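# Test a circuit board in the press until PASS

## Task

Pick up a circuit board from the black tray and set it into the test press's nest so that its bare rail faces you. Then clamp the press shut using the red handle and push the green TEST button; the goal is met only when the PASS lamp is lit.

## Robot and tools

Robot: two arms, left_arm and right_arm. right_arm ends in a five-fingered right hand, left_arm in its mirror-image left hand. Bases in the scene frame: left_arm at (-0.046, +0.240, +0.001) m, right_arm at (+0.013, -0.358, +0.001) m, turned very slightly (quat_wxyz +1.000, 0, 0, -0.008). Scene frame: origin at table-top height midway between the nominal bases, +x out over the table, +z up, left_arm on the +y side. A post stands behind the arms. Loose objects may occasionally get nudged.

Hand point: a spot rigidly fixed to the palm, 0.05 m in front of it. Its +z runs along the straight fingers, +y out of the palm, +x across the palm away from the thumb on the right hand (toward the thumb on the left hand). Straight fingertips sit about 0.06-0.07 m beyond the point along +z and 0.06 m behind it along -y. A wrist bracket on the little-finger side can strike things.

Frames: reported hand positions (metres) and end_effector_quat_wxyz are in each arm's own base frame. Fixed cameras and the table use the scene frame. Pose offsets in commands use the axes of that arm's current Hand target.

execute_actions(actions, cameras): actions is a list of up to 15 rows per action; each row is one 1/30 s control step, and a short action repeats its final row until step 15. Every row has 28 numbers, each in [-1, 1], covering both arms even if one is idle: left dx, dy, dz, rx, ry, rz; left little, ring, middle, index, thumb_bend, thumb_turn; left force_limit, speed; then the same 14 for the right arm. dx..rz are an offset (not a pose) from the Hand target as it stood when that action began, measured along that target's own axes; every row counts from the same start, not from the row before. Scale: 1.0 = 0.6 m or 180 degrees; rx, ry, rz form one rotation vector. Sending all six pose numbers as 0 asks nothing new of that arm (but re-requests its Hand target). Finger numbers are targets: +1 open/straight, -1 closed; thumb_turn +1 beside the palm, -1 opposite the fingers. force_limit maps -1..+1 to roughly 0..10 N at the fingertip (0..15 N for the two thumb motors). speed rises from near zero at -1 to full at +0.48 and stays full above; close at -0.94 or slower for a gentle grip. There is no 'no change' value: to keep a hand as it is, repeat the last eight hand numbers you sent it (or, before any, its hand_measured plus hand_force_limit and hand_speed). Images come back only with an empty actions list or when cameras names them (names: cam_head_left, cam_head_right, cam_high, cam_left_wrist, cam_right_wrist, or "all").

move(target, speed, blend, blocking, cameras): target is one 28-number row or a list of up to 15 rows, in the same layout and scale; every row's pose numbers are offsets from the Hand targets at the move's start, not from the previous row. Paths are straight lines, finish together, and stop at 10 s. speed is path top speed in m/s, 0.002 to 4.3 (default 0.25); turning is capped at twice that in rad/s; one value or one per target. blend (metres) rounds corners in a list; 0 means halt at each. blocking=false returns after about 0.5 s while motion continues. Moves do not avoid obstacles or the other arm. The result adds a 'move:' line giving the ending (done, off_target, moving, held, fault) and any limits (paced = command clipped, held = steps withheld).

wait(seconds, 0 to 3600) lets time pass without new commands; stop brakes a running move; zoom_image(camera, region [x0,y0,x1,y1], at most 504x504 px) enlarges part of a camera's newest image; show_instructions shows the reference pages; finished_scene ends the scene for good.

Reading results: Hand target is the last commanded pose after clipping (orientation is limited to within 40 degrees of the measured one); the next offsets start from it. Arms often rest 1-3 cm (sometimes 5 cm) short, usually low, without any contact; if so, send the remaining distance as an offset. hand_measured, hand_stopped_by (moving, target, force, stalled, fault) and hand_load_n list six values in motor order. A lost grip shows as hand_load_n falling near 0. Joint torques are raw drive outputs with offsets; entries 3 and 4 wrap at ±28 N m. Joint velocities 'within noise' means the arm is still.

Gripping: with the thumb turned in front, a 0.035-0.065 m object or a handle down to about 0.025 m can be enclosed; thumb tip against index pad can pinch light items. To tighten, raise force_limit and send a target more closed than hand_measured; to release, send one more open.

Avoid: dropping the board even a few millimetres, releasing it while moving, anything leaving the table, fast impacts with fixed or heavy things, forcing the press, large finger loads, hands touching each other, and long pushes or stretched holds that overheat motors (a MOTOR HOT line appears at 85 °C; at 100 °C the arm goes limp for 30-60 s). An arm blocked by something keeps pushing until you command its target back past the hand point. Any arm stop costs time.

Each tool is called after "Request:" by a JSON object that holds its "fn" and its "kwargs".

Reference images:

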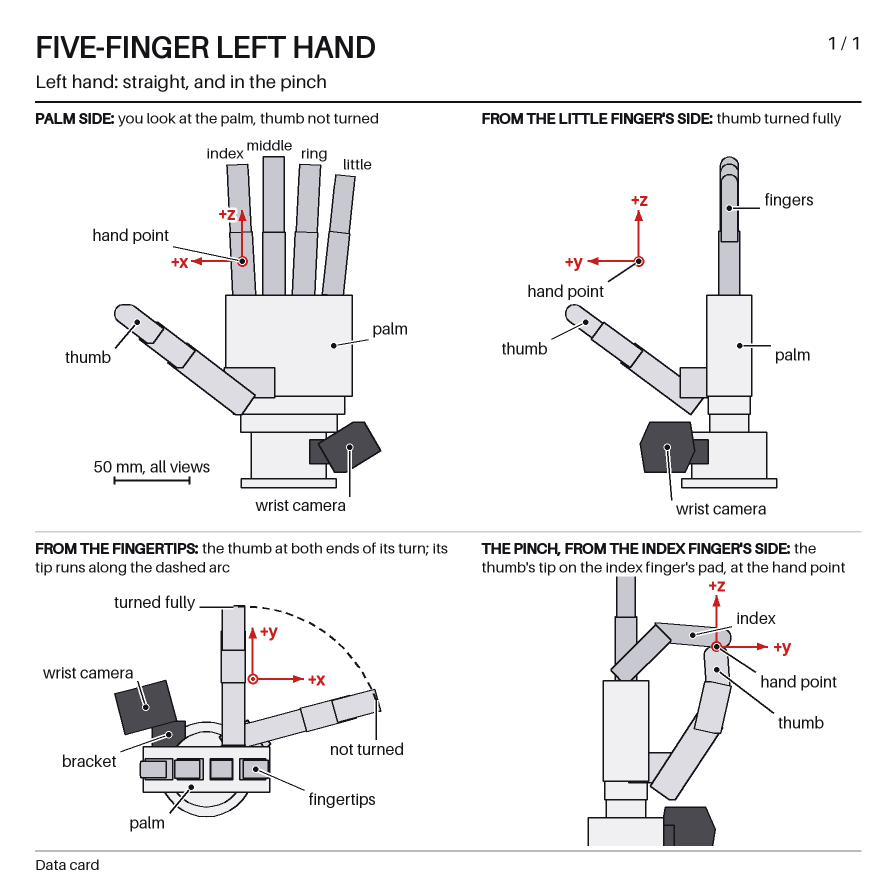

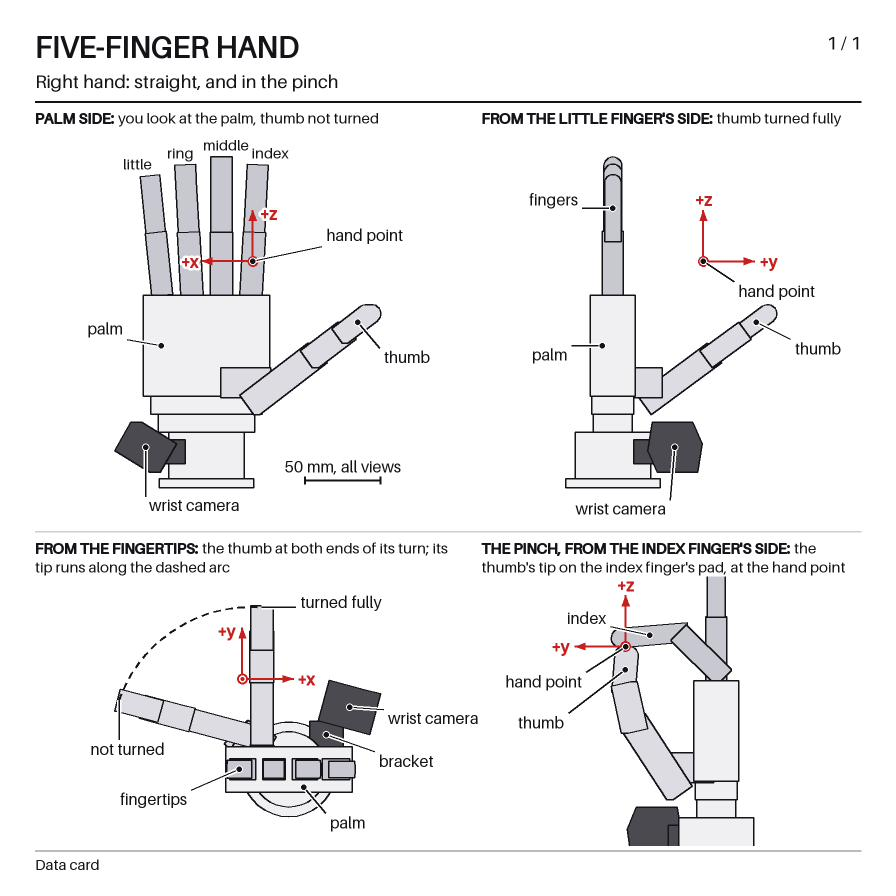

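## Session

Request:
{"fn": "execute_actions", "kwargs": {"actions": []}}

Scene clock: 0.00 s.
left_arm: end_effector_position=(+0.3804, -0.3304, +0.2869) hand_measured=(+1.000, +1.000, +1.000, +1.000, +1.000, +1.000) hand_load_n=(+0.0, +0.0, +0.0, +0.0, +0.0, -0.5) hand_stopped_by=(target, target, target, target, target, target) hand_force_limit=0.00 hand_speed=-0.80 end_effector_quat_wxyz=(+0.562, -0.192, +0.672, -0.442) | right_arm: end_effector_position=(+0.3883, -0.2037, +0.1898) hand_measured=(+1.000, +1.000, +1.000, +1.000, +1.000, +1.000) hand_load_n=(+0.0, +0.0, +0.0, +0.0, +0.0, +0.0) hand_stopped_by=(target, target, target, target, target, target) hand_force_limit=0.00 hand_speed=-0.80 end_effector_quat_wxyz=(+0.015, +0.853, -0.509, +0.115)
Joint positions: left_arm=[-0.936 1.083 0.681 0.427 -0.548 0.64] | right_arm=[-0.391 1.491 1.358 -1.215 0.064 -0.893]
Joint velocities: within noise
Joint torques (N m): no reading
Motor temperatures (°C): left_arm=[32 33 32 30 31 30] | right_arm=[31 36 34 34 31 31]
Heat: left arm: hottest shoulder 33 °C; right arm: hottest shoulder 36 °C.
Hand target: left_arm +0.3832, -0.3342, +0.3006; +0.565, -0.195, +0.663, -0.450 | right_arm +0.3957, -0.2067, +0.2014; +0.013, +0.851, -0.508, +0.131

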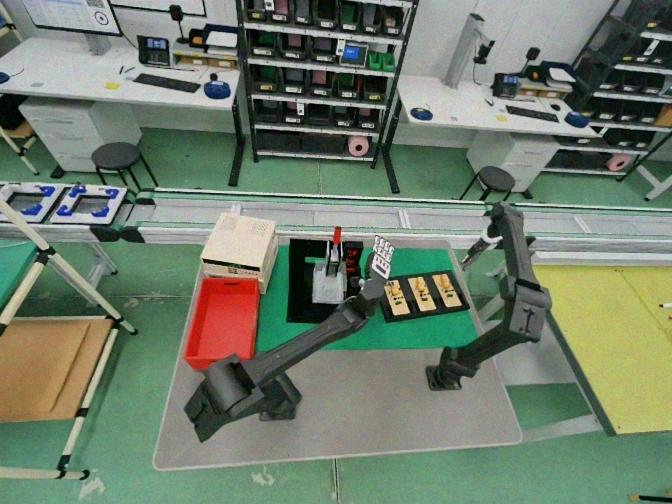

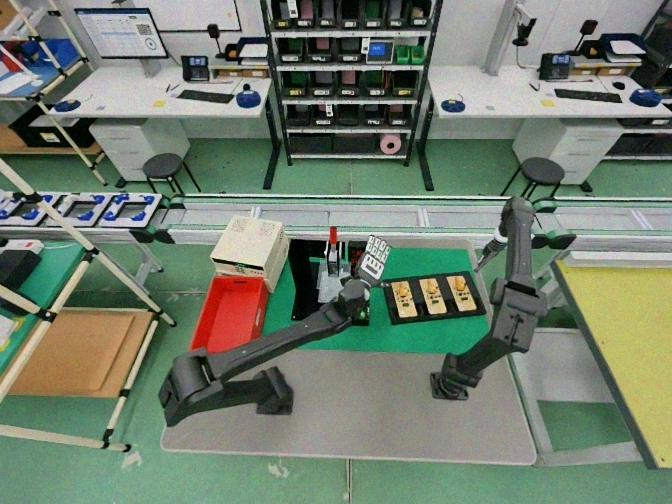

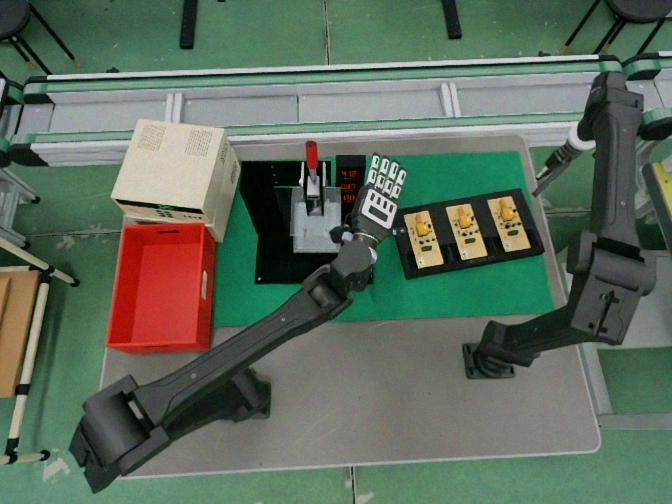

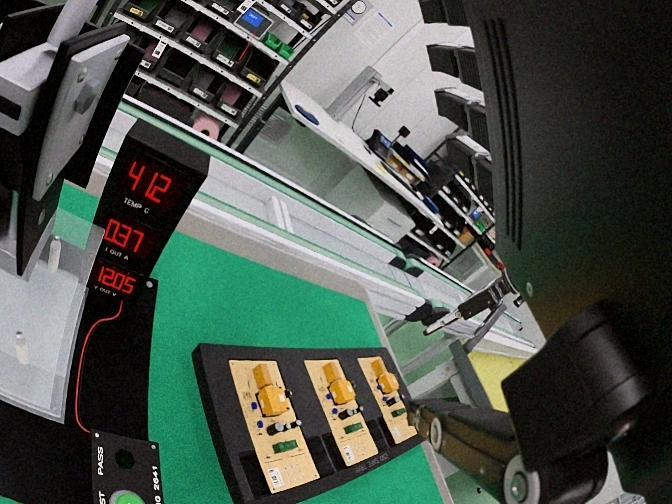

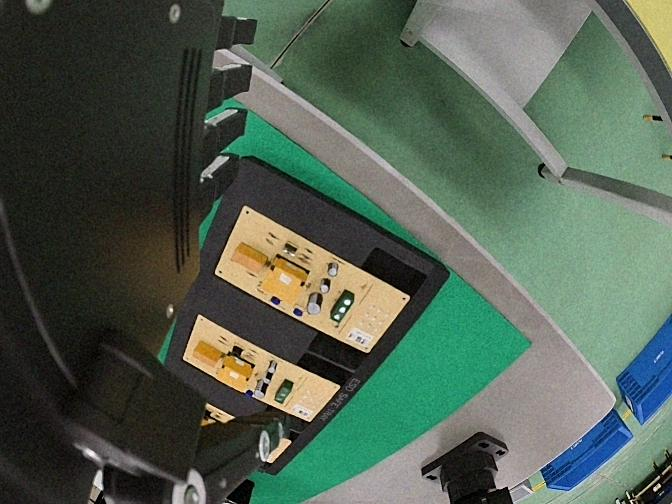

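Request:
{"fn": "zoom_image", "kwargs": {"camera": "cam_high", "region": [380, 60, 672, 360]}}

Request:
{"fn": "zoom_image", "kwargs": {"camera": "cam_high", "region": [230, 120, 430, 300]}}

Request:
{"fn": "zoom_image", "kwargs": {"camera": "cam_left_wrist", "region": [0, 100, 450, 504]}}

Request:
{"fn": "zoom_image", "kwargs": {"camera": "cam_right_wrist", "region": [100, 100, 500, 504]}}

Request:
{"fn": "zoom_image", "kwargs": {"camera": "cam_head_left", "region": [270, 210, 480, 360]}}

Scaled by 1.680 from the camera's image (finer frame: 960x720).

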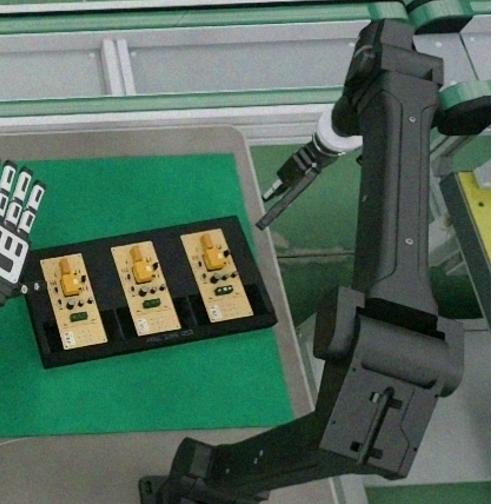

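Scaled by 2.520 from the camera's image (finer frame: 960x720).

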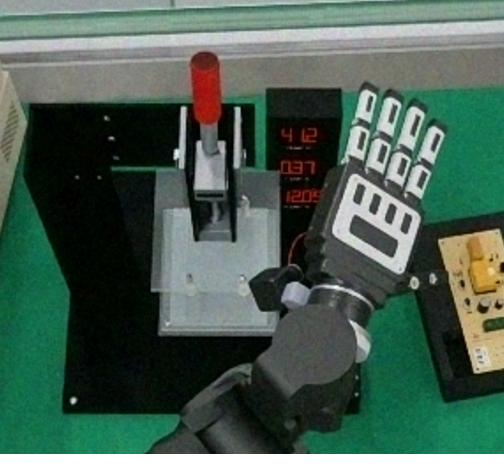

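Scaled by 1.120 from the camera's image (finer frame: 960x720).

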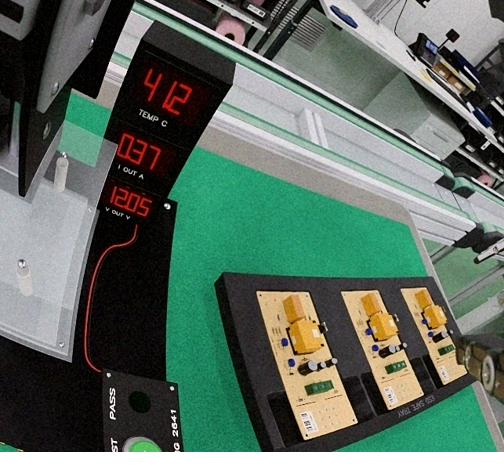

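Scaled by 1.248 from the camera's image (finer frame: 960x720).

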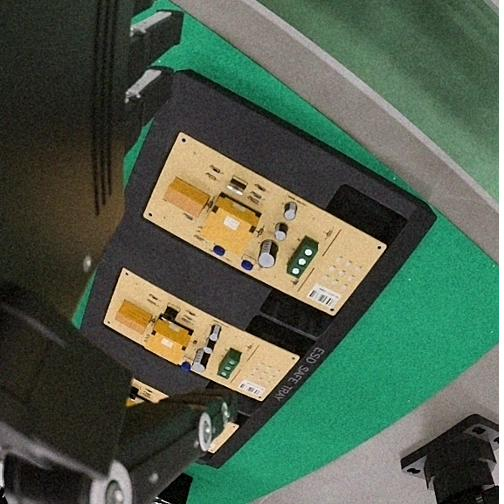

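Scaled by 2.400 from the camera's image (finer frame: 960x720).

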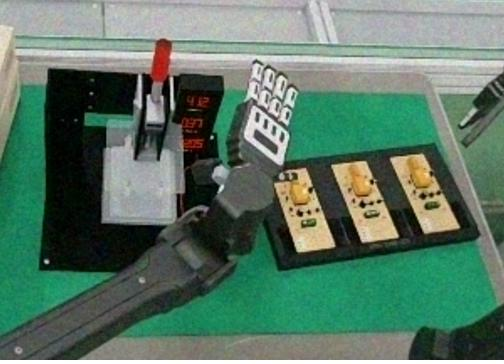

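Request:
{"fn": "move", "kwargs": {"target": [-0.3435, 0.0753, -0.3088, 0,0,0, 1,1,1,1,1,1,0,-0.8, 0,0,0,0,0,0, 1,1,1,1,1,1,0,-0.8], "cameras": ["all"]}}

Scene clock: 69.80 s.
left_arm: end_effector_position=(+0.2834, -0.0866, +0.3478) hand_measured=(+1.000, +1.000, +1.000, +1.000, +1.000, +1.000) hand_load_n=(+0.0, +0.0, +0.0, +0.0, +0.0, -0.5) hand_stopped_by=(target, target, target, target, target, target) hand_force_limit=0.00 hand_speed=-0.80 end_effector_quat_wxyz=(+0.555, -0.192, +0.676, -0.445) | right_arm: end_effector_position=(+0.3883, -0.2037, +0.1898) hand_measured=(+1.000, +1.000, +1.000, +1.000, +1.000, +1.000) hand_load_n=(+0.0, +0.0, +0.0, +0.0, +0.0, +0.0) hand_stopped_by=(target, target, target, target, target, target) hand_force_limit=0.00 hand_speed=-0.80 end_effector_quat_wxyz=(+0.015, +0.853, -0.509, +0.115)
Joint positions: left_arm=[-0.19 0.228 0.573 -0.333 0.209 0.616] | right_arm=[-0.391 1.491 1.358 -1.215 0.064 -0.893]
Joint torques (N m): left_arm=[1.96 2.61 11.45 1.63 0.09 -0.11] | right_arm=[-1.55 -10.64 10.43 1.02 0.03 0.01]
Motor temperatures (°C): left_arm=[32 33 38 30 31 30] | right_arm=[30 37 39 34 31 31]
Heat: left arm: hottest elbow 38 °C; right arm: hottest elbow 39 °C.
Hand target: left_arm +0.2820, -0.0828, +0.3739; +0.565, -0.195, +0.663, -0.450 | right_arm +0.3957, -0.2067, +0.2014; +0.013, +0.851, -0.508, +0.131
Off the commanded pose: left_arm 0.026 m, 2 deg | right_arm 0.014 m, 2 deg.
move: off_target (left_arm)
cam_left_wrist: T_world_to_cam=[[-0.30187, -0.73129, 0.61162, -0.18568], [-0.70541, -0.26022, -0.6593, 0.39791], [0.6413, -0.63047, -0.43731, 0.02661]] pos_world=[0.20757, -0.01547, 0.38755]

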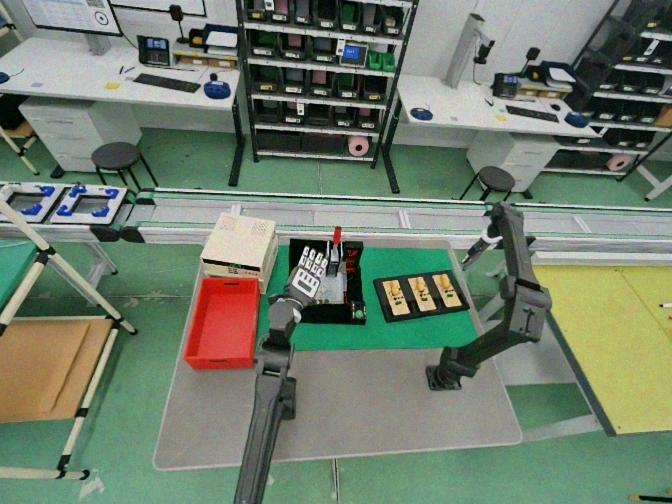

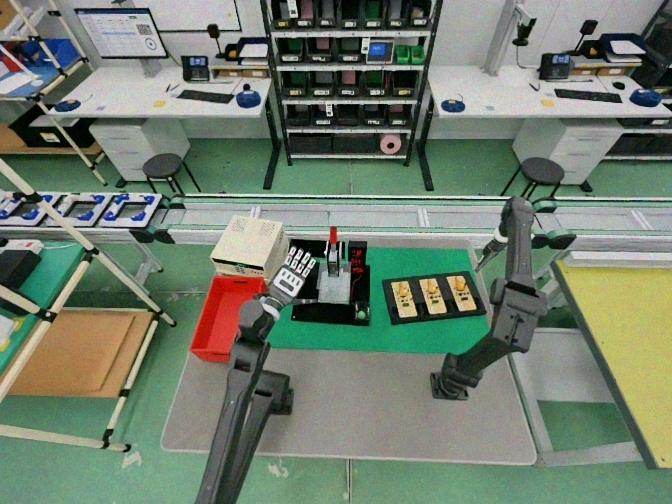

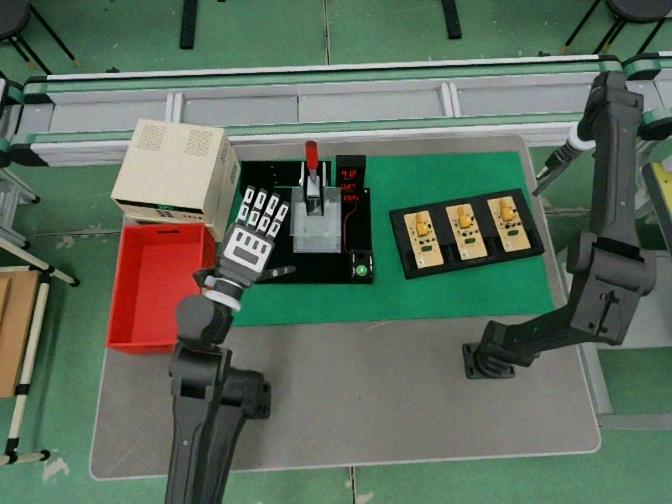

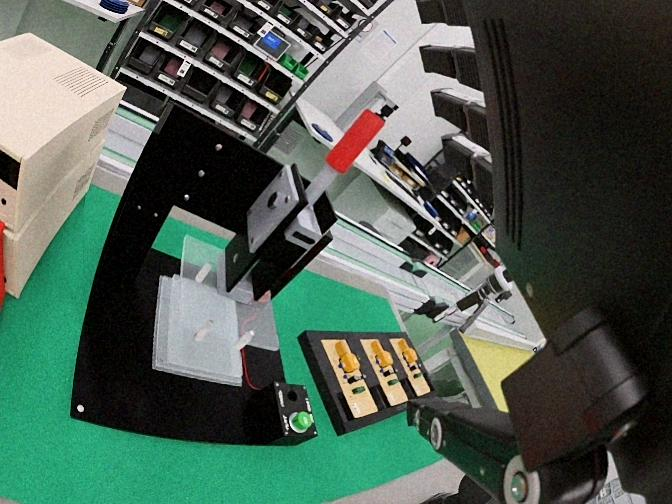

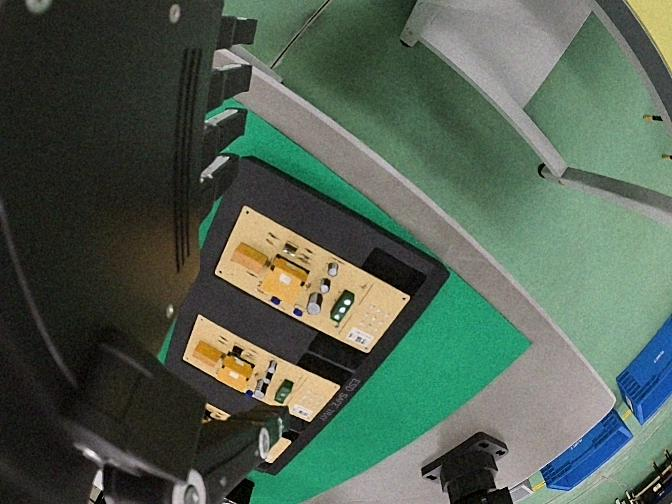

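Request:
{"fn": "zoom_image", "kwargs": {"camera": "cam_left_wrist", "region": [60, 100, 400, 450]}}

Request:
{"fn": "zoom_image", "kwargs": {"camera": "cam_high", "region": [240, 120, 400, 300]}}

Request:
{"fn": "zoom_image", "kwargs": {"camera": "cam_left_wrist", "region": [130, 220, 330, 450]}}

Request:
{"fn": "zoom_image", "kwargs": {"camera": "cam_head_right", "region": [280, 210, 400, 340]}}

Scaled by 1.440 from the camera's image (finer frame: 960x720).

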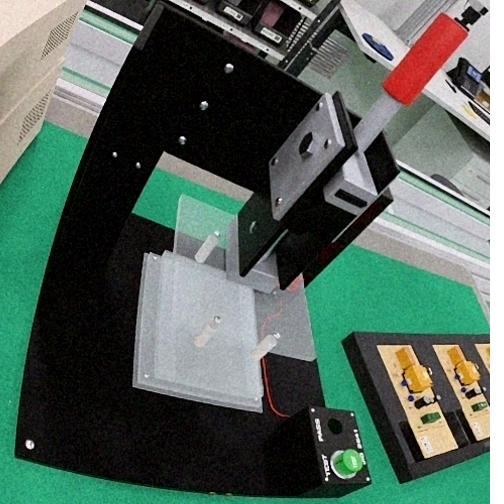

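Scaled by 2.800 from the camera's image (finer frame: 960x720).

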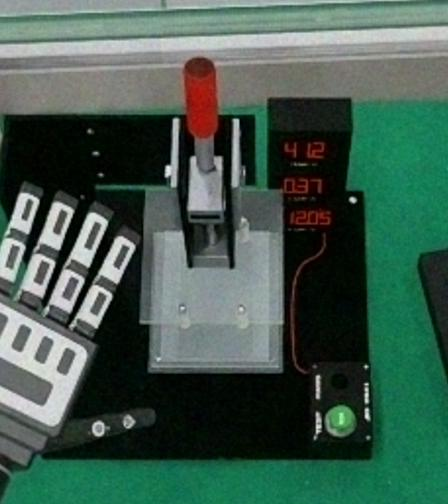

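Scaled by 2.191 from the camera's image (finer frame: 960x720).

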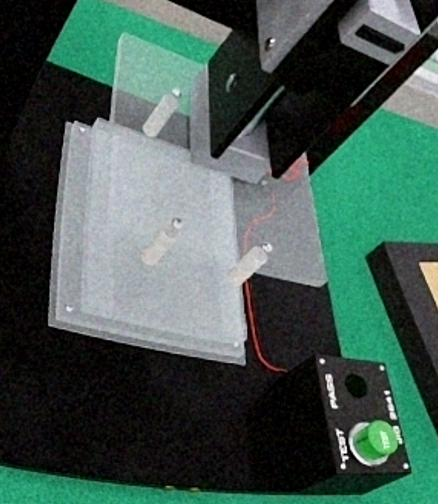

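Scaled by 3.877 from the camera's image (finer frame: 960x720).

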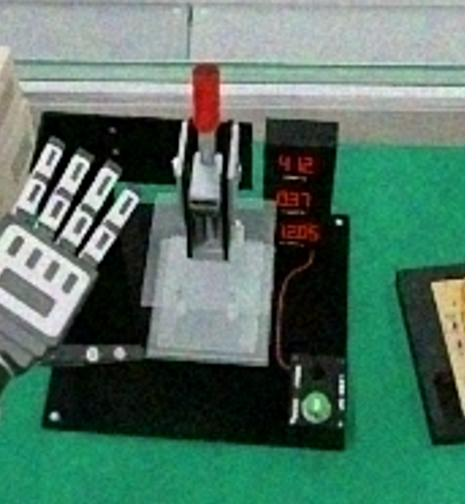

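Request:
{"fn": "move", "kwargs": {"target": [0.166, 0.2295, -0.0065, 0,0,0, 1,1,1,1,1,1,0,-0.8, -0.0556,0.0803,0.066,0,0,0, 1,1,1,1,1,1,0,-0.8], "cameras": ["cam_left_wrist","cam_right_wrist","cam_high"]}}

Request:
{"fn": "zoom_image", "kwargs": {"camera": "cam_left_wrist", "region": [60, 150, 400, 420]}}

Request:
{"fn": "zoom_image", "kwargs": {"camera": "cam_right_wrist", "region": [180, 150, 480, 400]}}

Scene clock: 144.63 s.
left_arm: end_effector_position=(+0.2843, -0.0829, +0.1938) hand_measured=(+1.000, +1.000, +1.000, +1.000, +1.000, +1.000) hand_load_n=(+0.0, +0.0, +0.0, +0.5, +0.0, -0.5) hand_stopped_by=(target, target, target, target, target, target) hand_force_limit=0.00 hand_speed=-0.80 end_effector_quat_wxyz=(+0.560, -0.199, +0.674, -0.440) | right_arm: end_effector_position=(+0.3466, -0.2040, +0.1436) hand_measured=(+1.000, +1.000, +1.000, +1.000, +1.000, +1.000) hand_load_n=(+0.0, +0.0, +0.0, +0.0, +0.0, +0.0) hand_stopped_by=(target, target, target, target, target, target) hand_force_limit=0.00 hand_speed=-0.80 end_effector_quat_wxyz=(+0.015, +0.852, -0.510, +0.116)
Joint positions: left_arm=[-0.19 0.053 0.155 -0.088 0.19 0.615] | right_arm=[-0.43 1.414 1.154 -1.082 0.055 -0.928]
Joint torques (N m): left_arm=[0.26 1.79 8.87 2.73 -0.09 -0.1] | right_arm=[-1.96 -10.23 7.91 1.48 -0.12 -0.02]
Heat: left arm: hottest elbow 42 °C; right arm: hottest elbow 40 °C.
Hand target: left_arm +0.2845, -0.0862, +0.2040; +0.565, -0.195, +0.663, -0.450 | right_arm +0.3471, -0.2073, +0.1499; +0.013, +0.851, -0.508, +0.131
Off the commanded pose: left_arm 0.011 m, 2 deg | right_arm 0.007 m, 2 deg.
move: off_target (left_arm)
cam_left_wrist: T_world_to_cam=[[-0.28802, -0.73639, 0.61218, -0.093], [-0.69936, -0.27495, -0.65978, 0.29498], [0.65417, -0.61816, -0.43581, -0.04199]] pos_world=[0.20698, -0.01334, 0.23325]
cam_right_wrist: T_world_to_cam=[[-0.75645, -0.65342, -0.02872, 0.13522], [-0.62545, 0.70983, 0.32395, 0.31077], [-0.19129, 0.26302, -0.94564, 0.37473]] pos_world=[0.36834, -0.2308, 0.25756]
Images, in order (width x height): cam_high 672x504, cam_left_wrist 672x504, cam_right_wrist 672x504.

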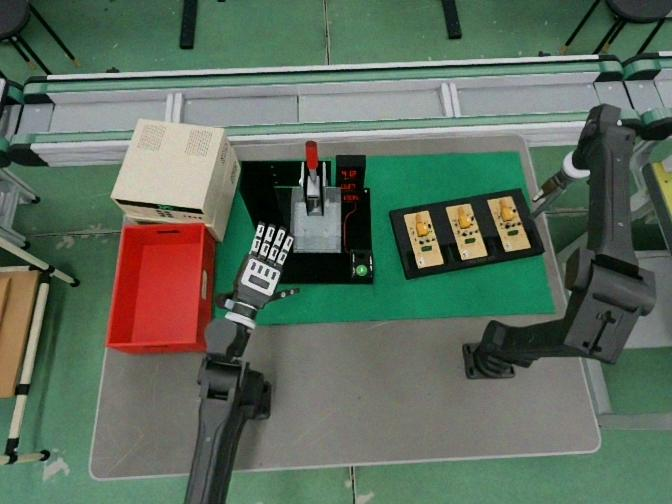

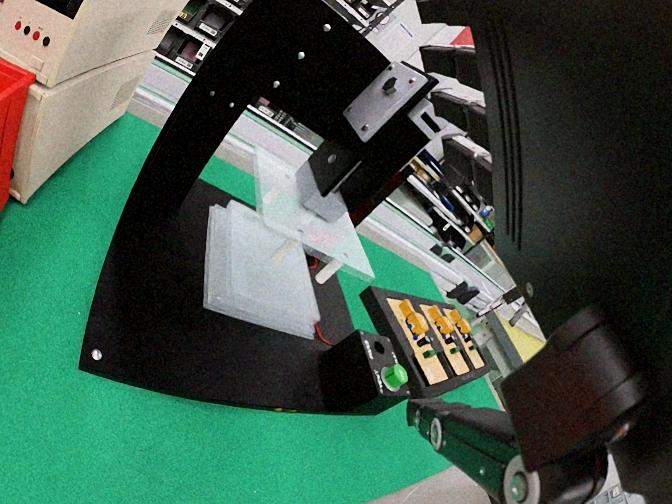

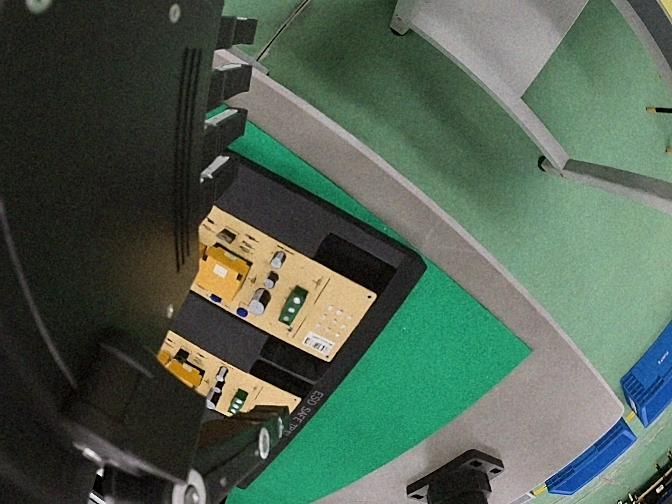

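Scaled by 1.482 from the camera's image (finer frame: 960x720).

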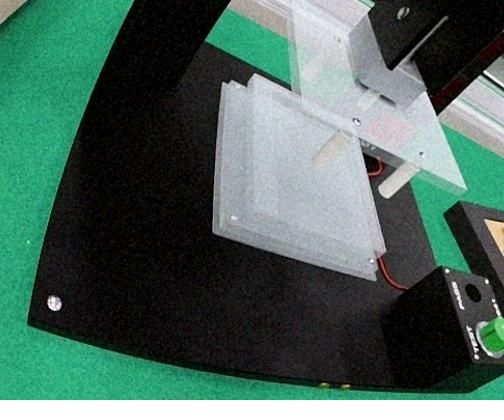

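Scaled by 1.680 from the camera's image (finer frame: 960x720).

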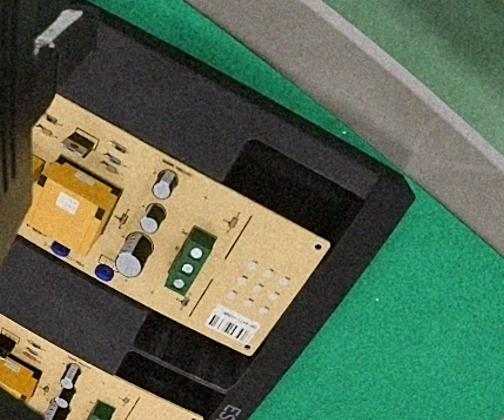

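Request:
{"fn": "move", "kwargs": {"target": [0.118, -0.071, 0.076, -0.140,-0.200,0.011, 1,1,1,1,1,1,0,-0.8, 0,0,0,0,0,0, 1,1,1,1,1,1,0,-0.8], "cameras": ["cam_left_wrist","cam_high","cam_head_left"]}}

Request:
{"fn": "zoom_image", "kwargs": {"camera": "cam_left_wrist", "region": [150, 100, 500, 400]}}

Scene clock: 214.57 s.
left_arm: end_effector_position=(+0.2944, -0.1668, +0.1911) hand_measured=(+1.000, +1.000, +1.000, +1.000, +1.000, +1.000) hand_load_n=(+0.0, +0.0, +0.0, +0.0, +0.0, +0.0) hand_stopped_by=(target, target, target, target, target, target) hand_force_limit=0.00 hand_speed=-0.80 end_effector_quat_wxyz=(+0.683, -0.434, +0.555, -0.191) | right_arm: end_effector_position=(+0.3466, -0.2041, +0.1436) hand_measured=(+1.000, +1.000, +1.000, +1.000, +1.000, +1.000) hand_load_n=(+0.0, +0.0, +0.0, +0.0, +0.0, +0.0) hand_stopped_by=(target, target, target, target, target, target) hand_force_limit=0.00 hand_speed=-0.80 end_effector_quat_wxyz=(+0.015, +0.852, -0.510, +0.116)
Joint positions: left_arm=[-1.128 1.122 0.394 0.856 -1.518 0.762] | right_arm=[-0.43 1.414 1.154 -1.082 0.055 -0.929]
Joint torques (N m): left_arm=[-0.26 -3.6 8.05 1.76 0.13 0.13] | right_arm=[-2.02 -10.23 7.9 1.44 -0.11 -0.09]
Heat: left arm: hottest elbow 42 °C; right arm: hottest shoulder 37 °C.
Hand target: left_arm +0.2957, -0.1799, +0.2001; +0.693, -0.428, +0.542, -0.206 | right_arm +0.3471, -0.2073, +0.1499; +0.013, +0.851, -0.508, +0.131
Off the commanded pose: left_arm 0.016 m, 3 deg | right_arm 0.007 m, 2 deg.
move: off_target (left_arm)
cam_left_wrist: T_world_to_cam=[[0.31393, -0.7365, 0.59918, -0.32498], [-0.31838, -0.6762, -0.66436, 0.09908], [0.89447, 0.01779, -0.44677, -0.06423]] pos_world=[0.19101, -0.17121, 0.23185]
Images, in order (width x height): cam_head_left 672x504, cam_high 672x504, cam_left_wrist 672x504.

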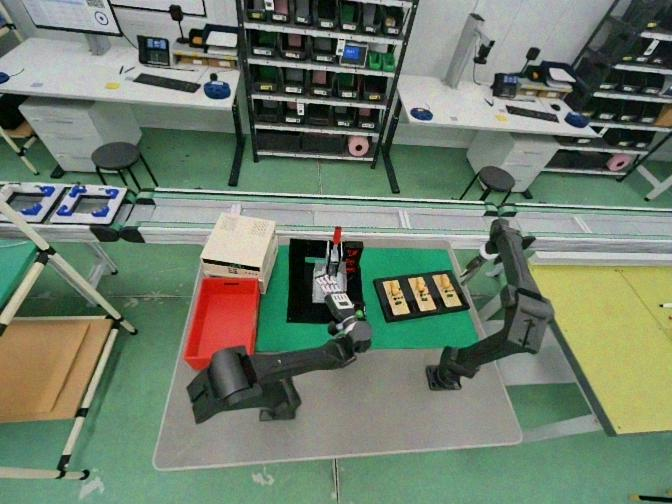

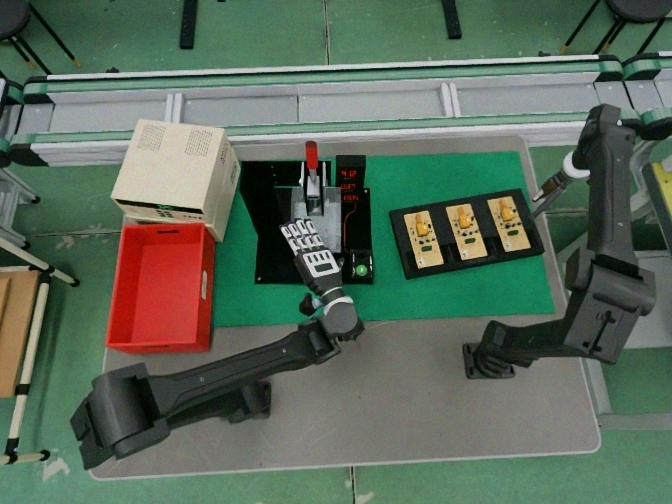

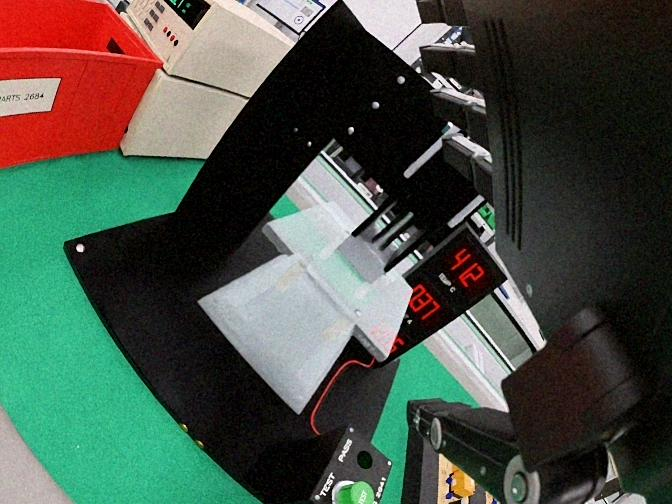

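Scaled by 1.440 from the camera's image (finer frame: 960x720).

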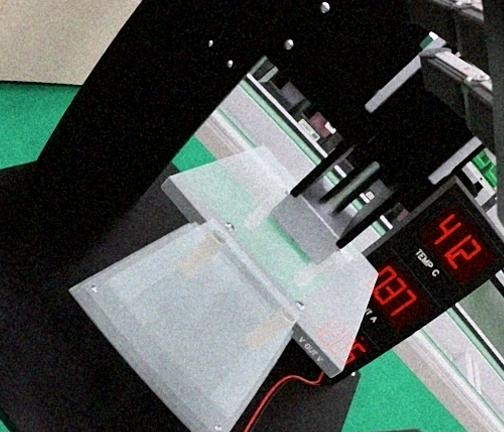

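Request:
{"fn": "zoom_image", "kwargs": {"camera": "cam_left_wrist", "region": [190, 220, 390, 420]}}

Scaled by 2.520 from the camera's image (finer frame: 960x720).

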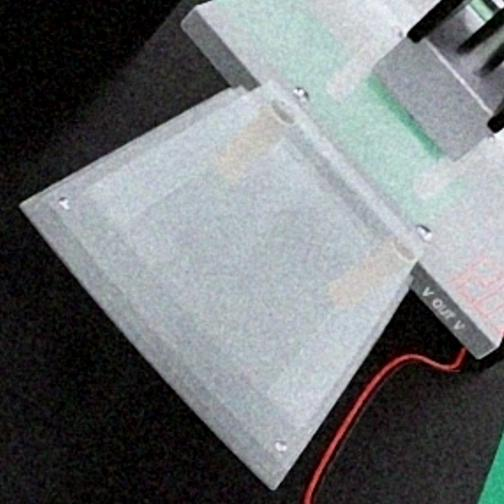

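Request:
{"fn": "zoom_image", "kwargs": {"camera": "cam_high", "region": [380, 130, 640, 300]}}

Request:
{"fn": "zoom_image", "kwargs": {"camera": "cam_head_left", "region": [360, 210, 520, 340]}}

Scaled by 1.938 from the camera's image (finer frame: 960x720).

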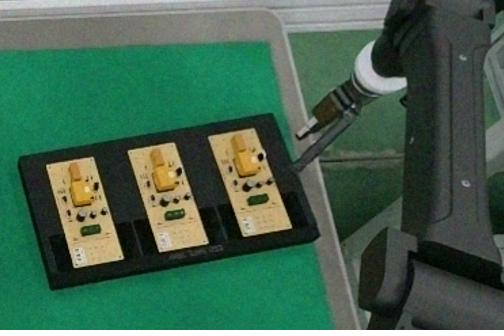

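Scaled by 3.150 from the camera's image (finer frame: 960x720).

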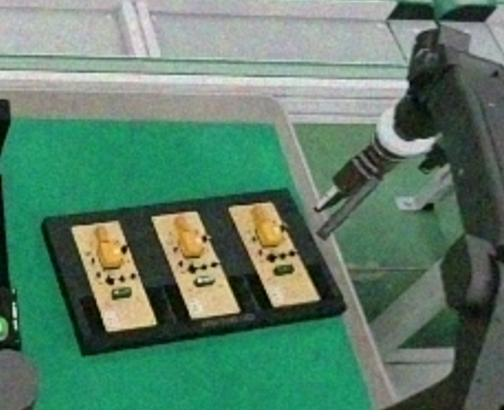

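Request:
{"fn": "move", "kwargs": {"target": [0.0636, 0.0689, 0.0268, 0,0,0, 1,1,1,1,1,1,0,-0.8, 0,0,0,0,0,0, 1,1,1,1,1,1,0,-0.8], "cameras": ["cam_left_wrist"]}}

Request:
{"fn": "zoom_image", "kwargs": {"camera": "cam_left_wrist", "region": [150, 200, 400, 450]}}

Scene clock: 615.93 s.
left_arm: end_effector_position=(+0.3141, -0.1857, +0.1484) hand_measured=(+1.000, +1.000, +1.000, +1.000, +1.000, +1.000) hand_load_n=(-0.5, -0.5, +0.0, +0.0, +0.0, +0.0) hand_stopped_by=(target, target, target, target, target, target) hand_force_limit=0.00 hand_speed=-0.80 end_effector_quat_wxyz=(+0.683, -0.433, +0.548, -0.214) | right_arm: end_effector_position=(+0.3466, -0.2041, +0.1436) hand_measured=(+1.000, +1.000, +1.000, +1.000, +1.000, +1.000) hand_load_n=(+0.0, +0.0, +0.0, +0.0, +0.0, +0.0) hand_stopped_by=(target, target, target, target, target, target) hand_force_limit=0.00 hand_speed=-0.80 end_effector_quat_wxyz=(+0.015, +0.852, -0.510, +0.116)
Joint positions: left_arm=[-1.098 1.382 0.381 1.232 -1.461 0.83] | right_arm=[-0.43 1.414 1.154 -1.082 0.055 -0.929]
Joint torques (N m): left_arm=[1.79 -5.42 4.1 1.73 0.33 0.14] | right_arm=[-2.14 -10.29 7.91 1.44 -0.11 -0.08]
Heat: left arm: hottest elbow 41 °C; right arm: hottest elbow 37 °C.
Hand target: left_arm +0.3158, -0.1799, +0.1452; +0.693, -0.428, +0.542, -0.206 | right_arm +0.3471, -0.2073, +0.1499; +0.013, +0.851, -0.508, +0.131
Off the commanded pose: left_arm 0.007 m, 2 deg | right_arm 0.007 m, 2 deg.
move: done
cam_left_wrist: T_world_to_cam=[[0.27674, -0.72879, 0.62631, -0.31046], [-0.31628, -0.68454, -0.65679, 0.06084], [0.9074, -0.01633, -0.41994, -0.11488]] pos_world=[0.2094, -0.18649, 0.18616]

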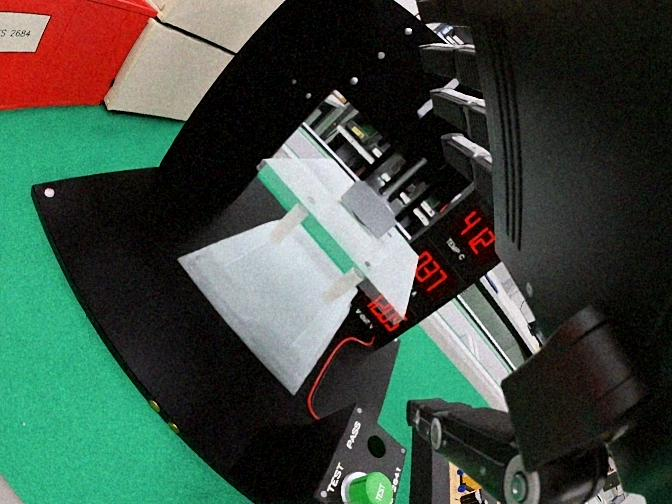

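Scaled by 2.016 from the camera's image (finer frame: 960x720).

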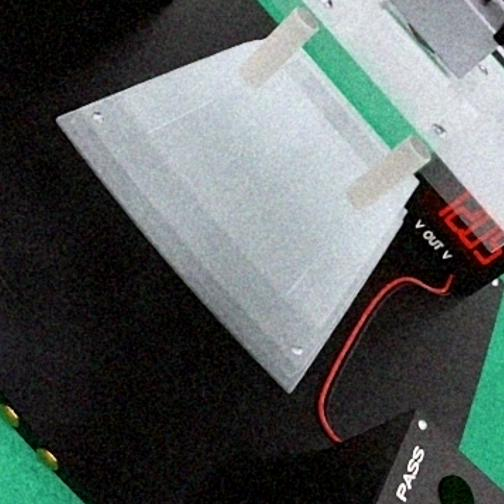

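Request:
{"fn": "zoom_image", "kwargs": {"camera": "cam_left_wrist", "region": [170, 200, 310, 340]}}

Request:
{"fn": "zoom_image", "kwargs": {"camera": "cam_left_wrist", "region": [230, 270, 370, 410]}}

Scaled by 3.600 from the camera's image (finer frame: 960x720).

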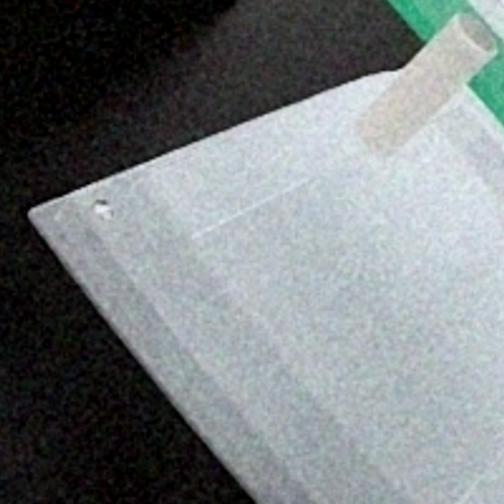

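Scaled by 3.600 from the camera's image (finer frame: 960x720).

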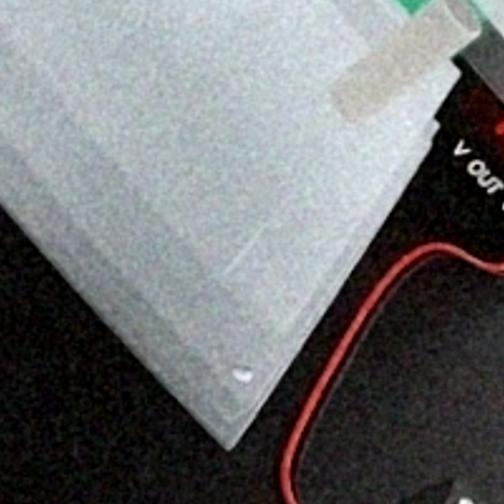

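Request:
{"fn": "zoom_image", "kwargs": {"camera": "cam_left_wrist", "region": [180, 180, 370, 320]}}

Request:
{"fn": "zoom_image", "kwargs": {"camera": "cam_left_wrist", "region": [380, 400, 520, 504]}}

Scaled by 2.653 from the camera's image (finer frame: 960x720).

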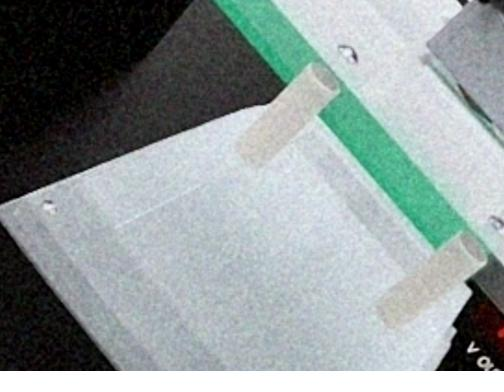

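Scaled by 3.600 from the camera's image (finer frame: 960x720).

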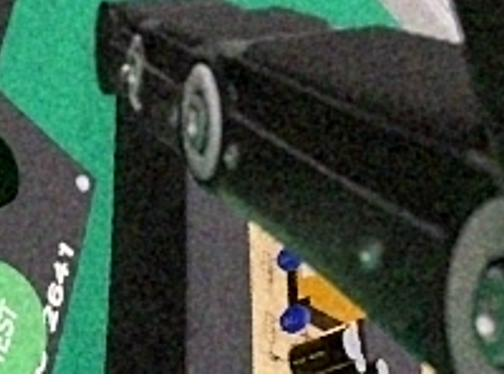

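Request:
{"fn": "zoom_image", "kwargs": {"camera": "cam_high", "region": [270, 180, 380, 290]}}

Request:
{"fn": "zoom_image", "kwargs": {"camera": "cam_head_left", "region": [280, 230, 380, 340]}}

This scene's latest camera images include none from cam_high. They are from: cam_left_wrist. cam_high's image comes with the result of a call that names it in "cameras".

This scene's latest camera images include none from cam_head_left. They are from: cam_left_wrist. cam_head_left's image comes with the result of a call that names it in "cameras".

Request:
{"fn": "move", "kwargs": {"target": [0.067, 0.0953, -0.0054, 0,0,0, 1,1,1,1,1,1,0,-0.8, 0,0,0,0,0,0, 1,1,1,1,1,1,0,-0.8], "cameras": ["cam_left_wrist","cam_high","cam_head_left","cam_head_right"]}}

Request:
{"fn": "zoom_image", "kwargs": {"camera": "cam_left_wrist", "region": [150, 150, 370, 370]}}

Request:
{"fn": "zoom_image", "kwargs": {"camera": "cam_high", "region": [270, 150, 390, 290]}}

Scene clock: 772.33 s.
left_arm: end_effector_position=(+0.3114, -0.1809, +0.0749) hand_measured=(+1.000, +1.000, +1.000, +1.000, +1.000, +1.000) hand_load_n=(+0.0, +0.0, +0.0, -0.5, +0.0, -0.5) hand_stopped_by=(target, target, target, target, target, target) hand_force_limit=0.00 hand_speed=-0.80 end_effector_quat_wxyz=(+0.683, -0.429, +0.553, -0.208) | right_arm: end_effector_position=(+0.3466, -0.2041, +0.1436) hand_measured=(+1.000, +1.000, +1.000, +1.000, +1.000, +1.000) hand_load_n=(+0.0, +0.0, +0.0, +0.0, +0.0, +0.0) hand_stopped_by=(target, target, target, target, target, target) hand_force_limit=0.00 hand_speed=-0.80 end_effector_quat_wxyz=(+0.015, +0.852, -0.510, +0.116)
Joint positions: left_arm=[-1.098 1.698 0.341 1.544 -1.461 0.802] | right_arm=[-0.43 1.414 1.154 -1.082 0.055 -0.929]
Joint torques (N m): left_arm=[1.85 -7 2.89 1.77 0.29 0.14] | right_arm=[-2.08 -10.23 7.94 1.44 -0.11 -0.08]
Heat: left arm: hottest elbow 36 °C; right arm: hottest elbow 37 °C.
Hand target: left_arm +0.3158, -0.1800, +0.0752; +0.693, -0.428, +0.542, -0.206 | right_arm +0.3471, -0.2073, +0.1499; +0.013, +0.851, -0.508, +0.131
Off the commanded pose: left_arm 0.004 m, 2 deg | right_arm 0.007 m, 2 deg.
joint sent to its limit (left arm) — joint 4 (wrist pitch), upper limit. The joint targets still meet the commanded pose.
move: done
cam_left_wrist: T_world_to_cam=[[0.28244, -0.73782, 0.61306, -0.2625], [-0.3239, -0.6749, -0.66302, 0.01956], [0.90295, -0.0113, -0.4296, -0.14021]] pos_world=[0.20708, -0.18207, 0.11366]
Images, in order (width x height): cam_head_left 672x504, cam_head_right 672x504, cam_high 672x504, cam_left_wrist 672x504.

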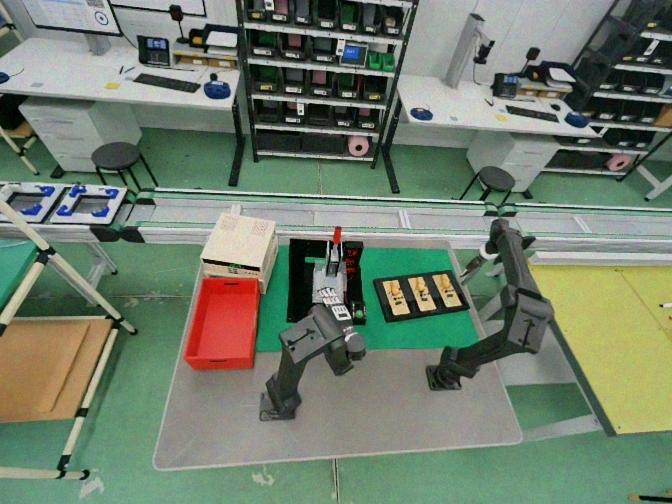

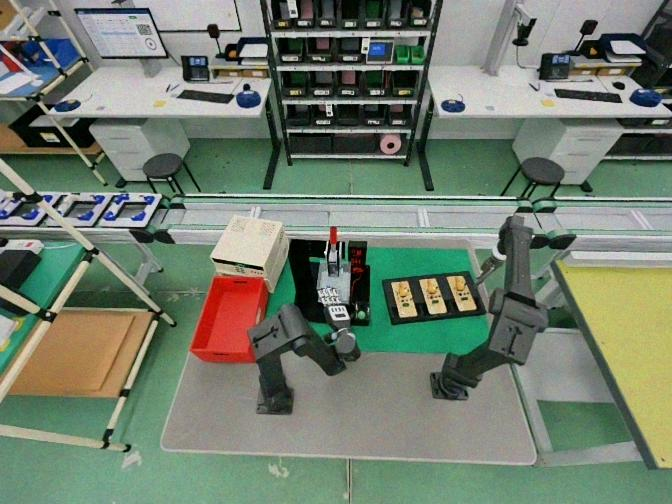

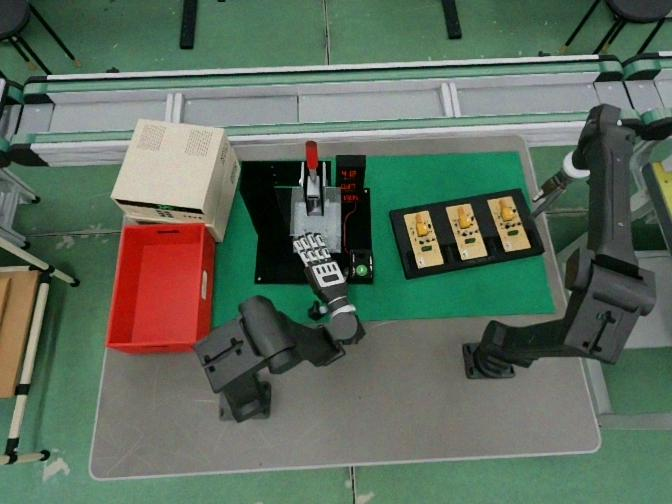

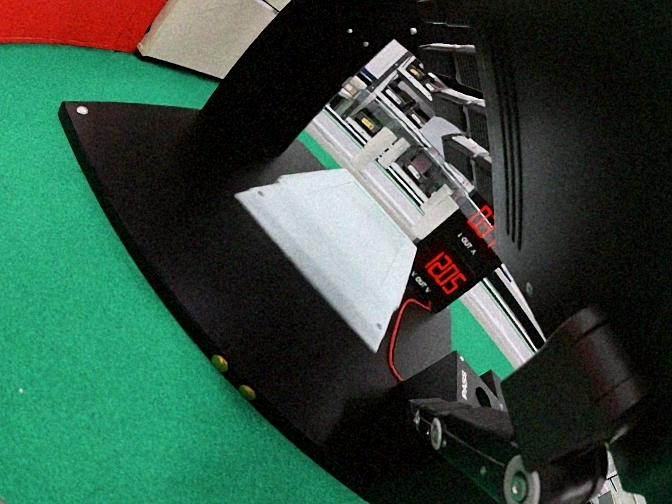

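Scaled by 2.291 from the camera's image (finer frame: 960x720).

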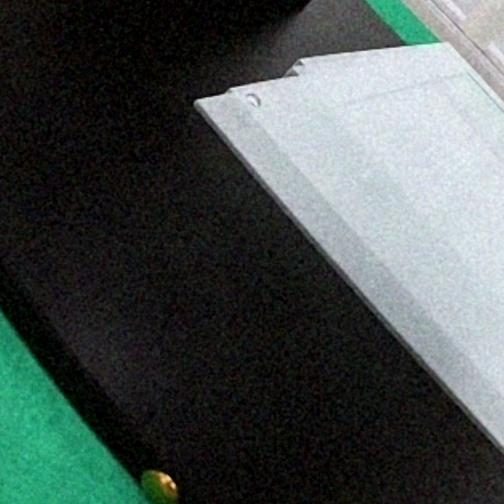

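Scaled by 3.600 from the camera's image (finer frame: 960x720).

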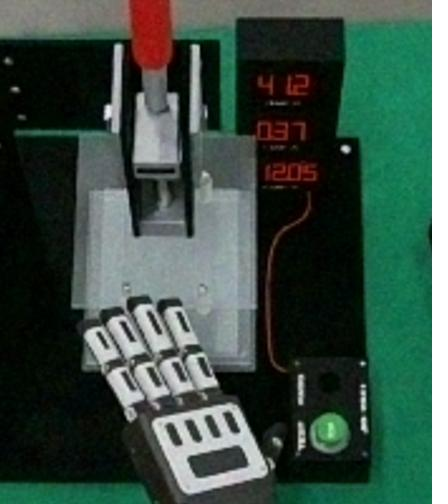

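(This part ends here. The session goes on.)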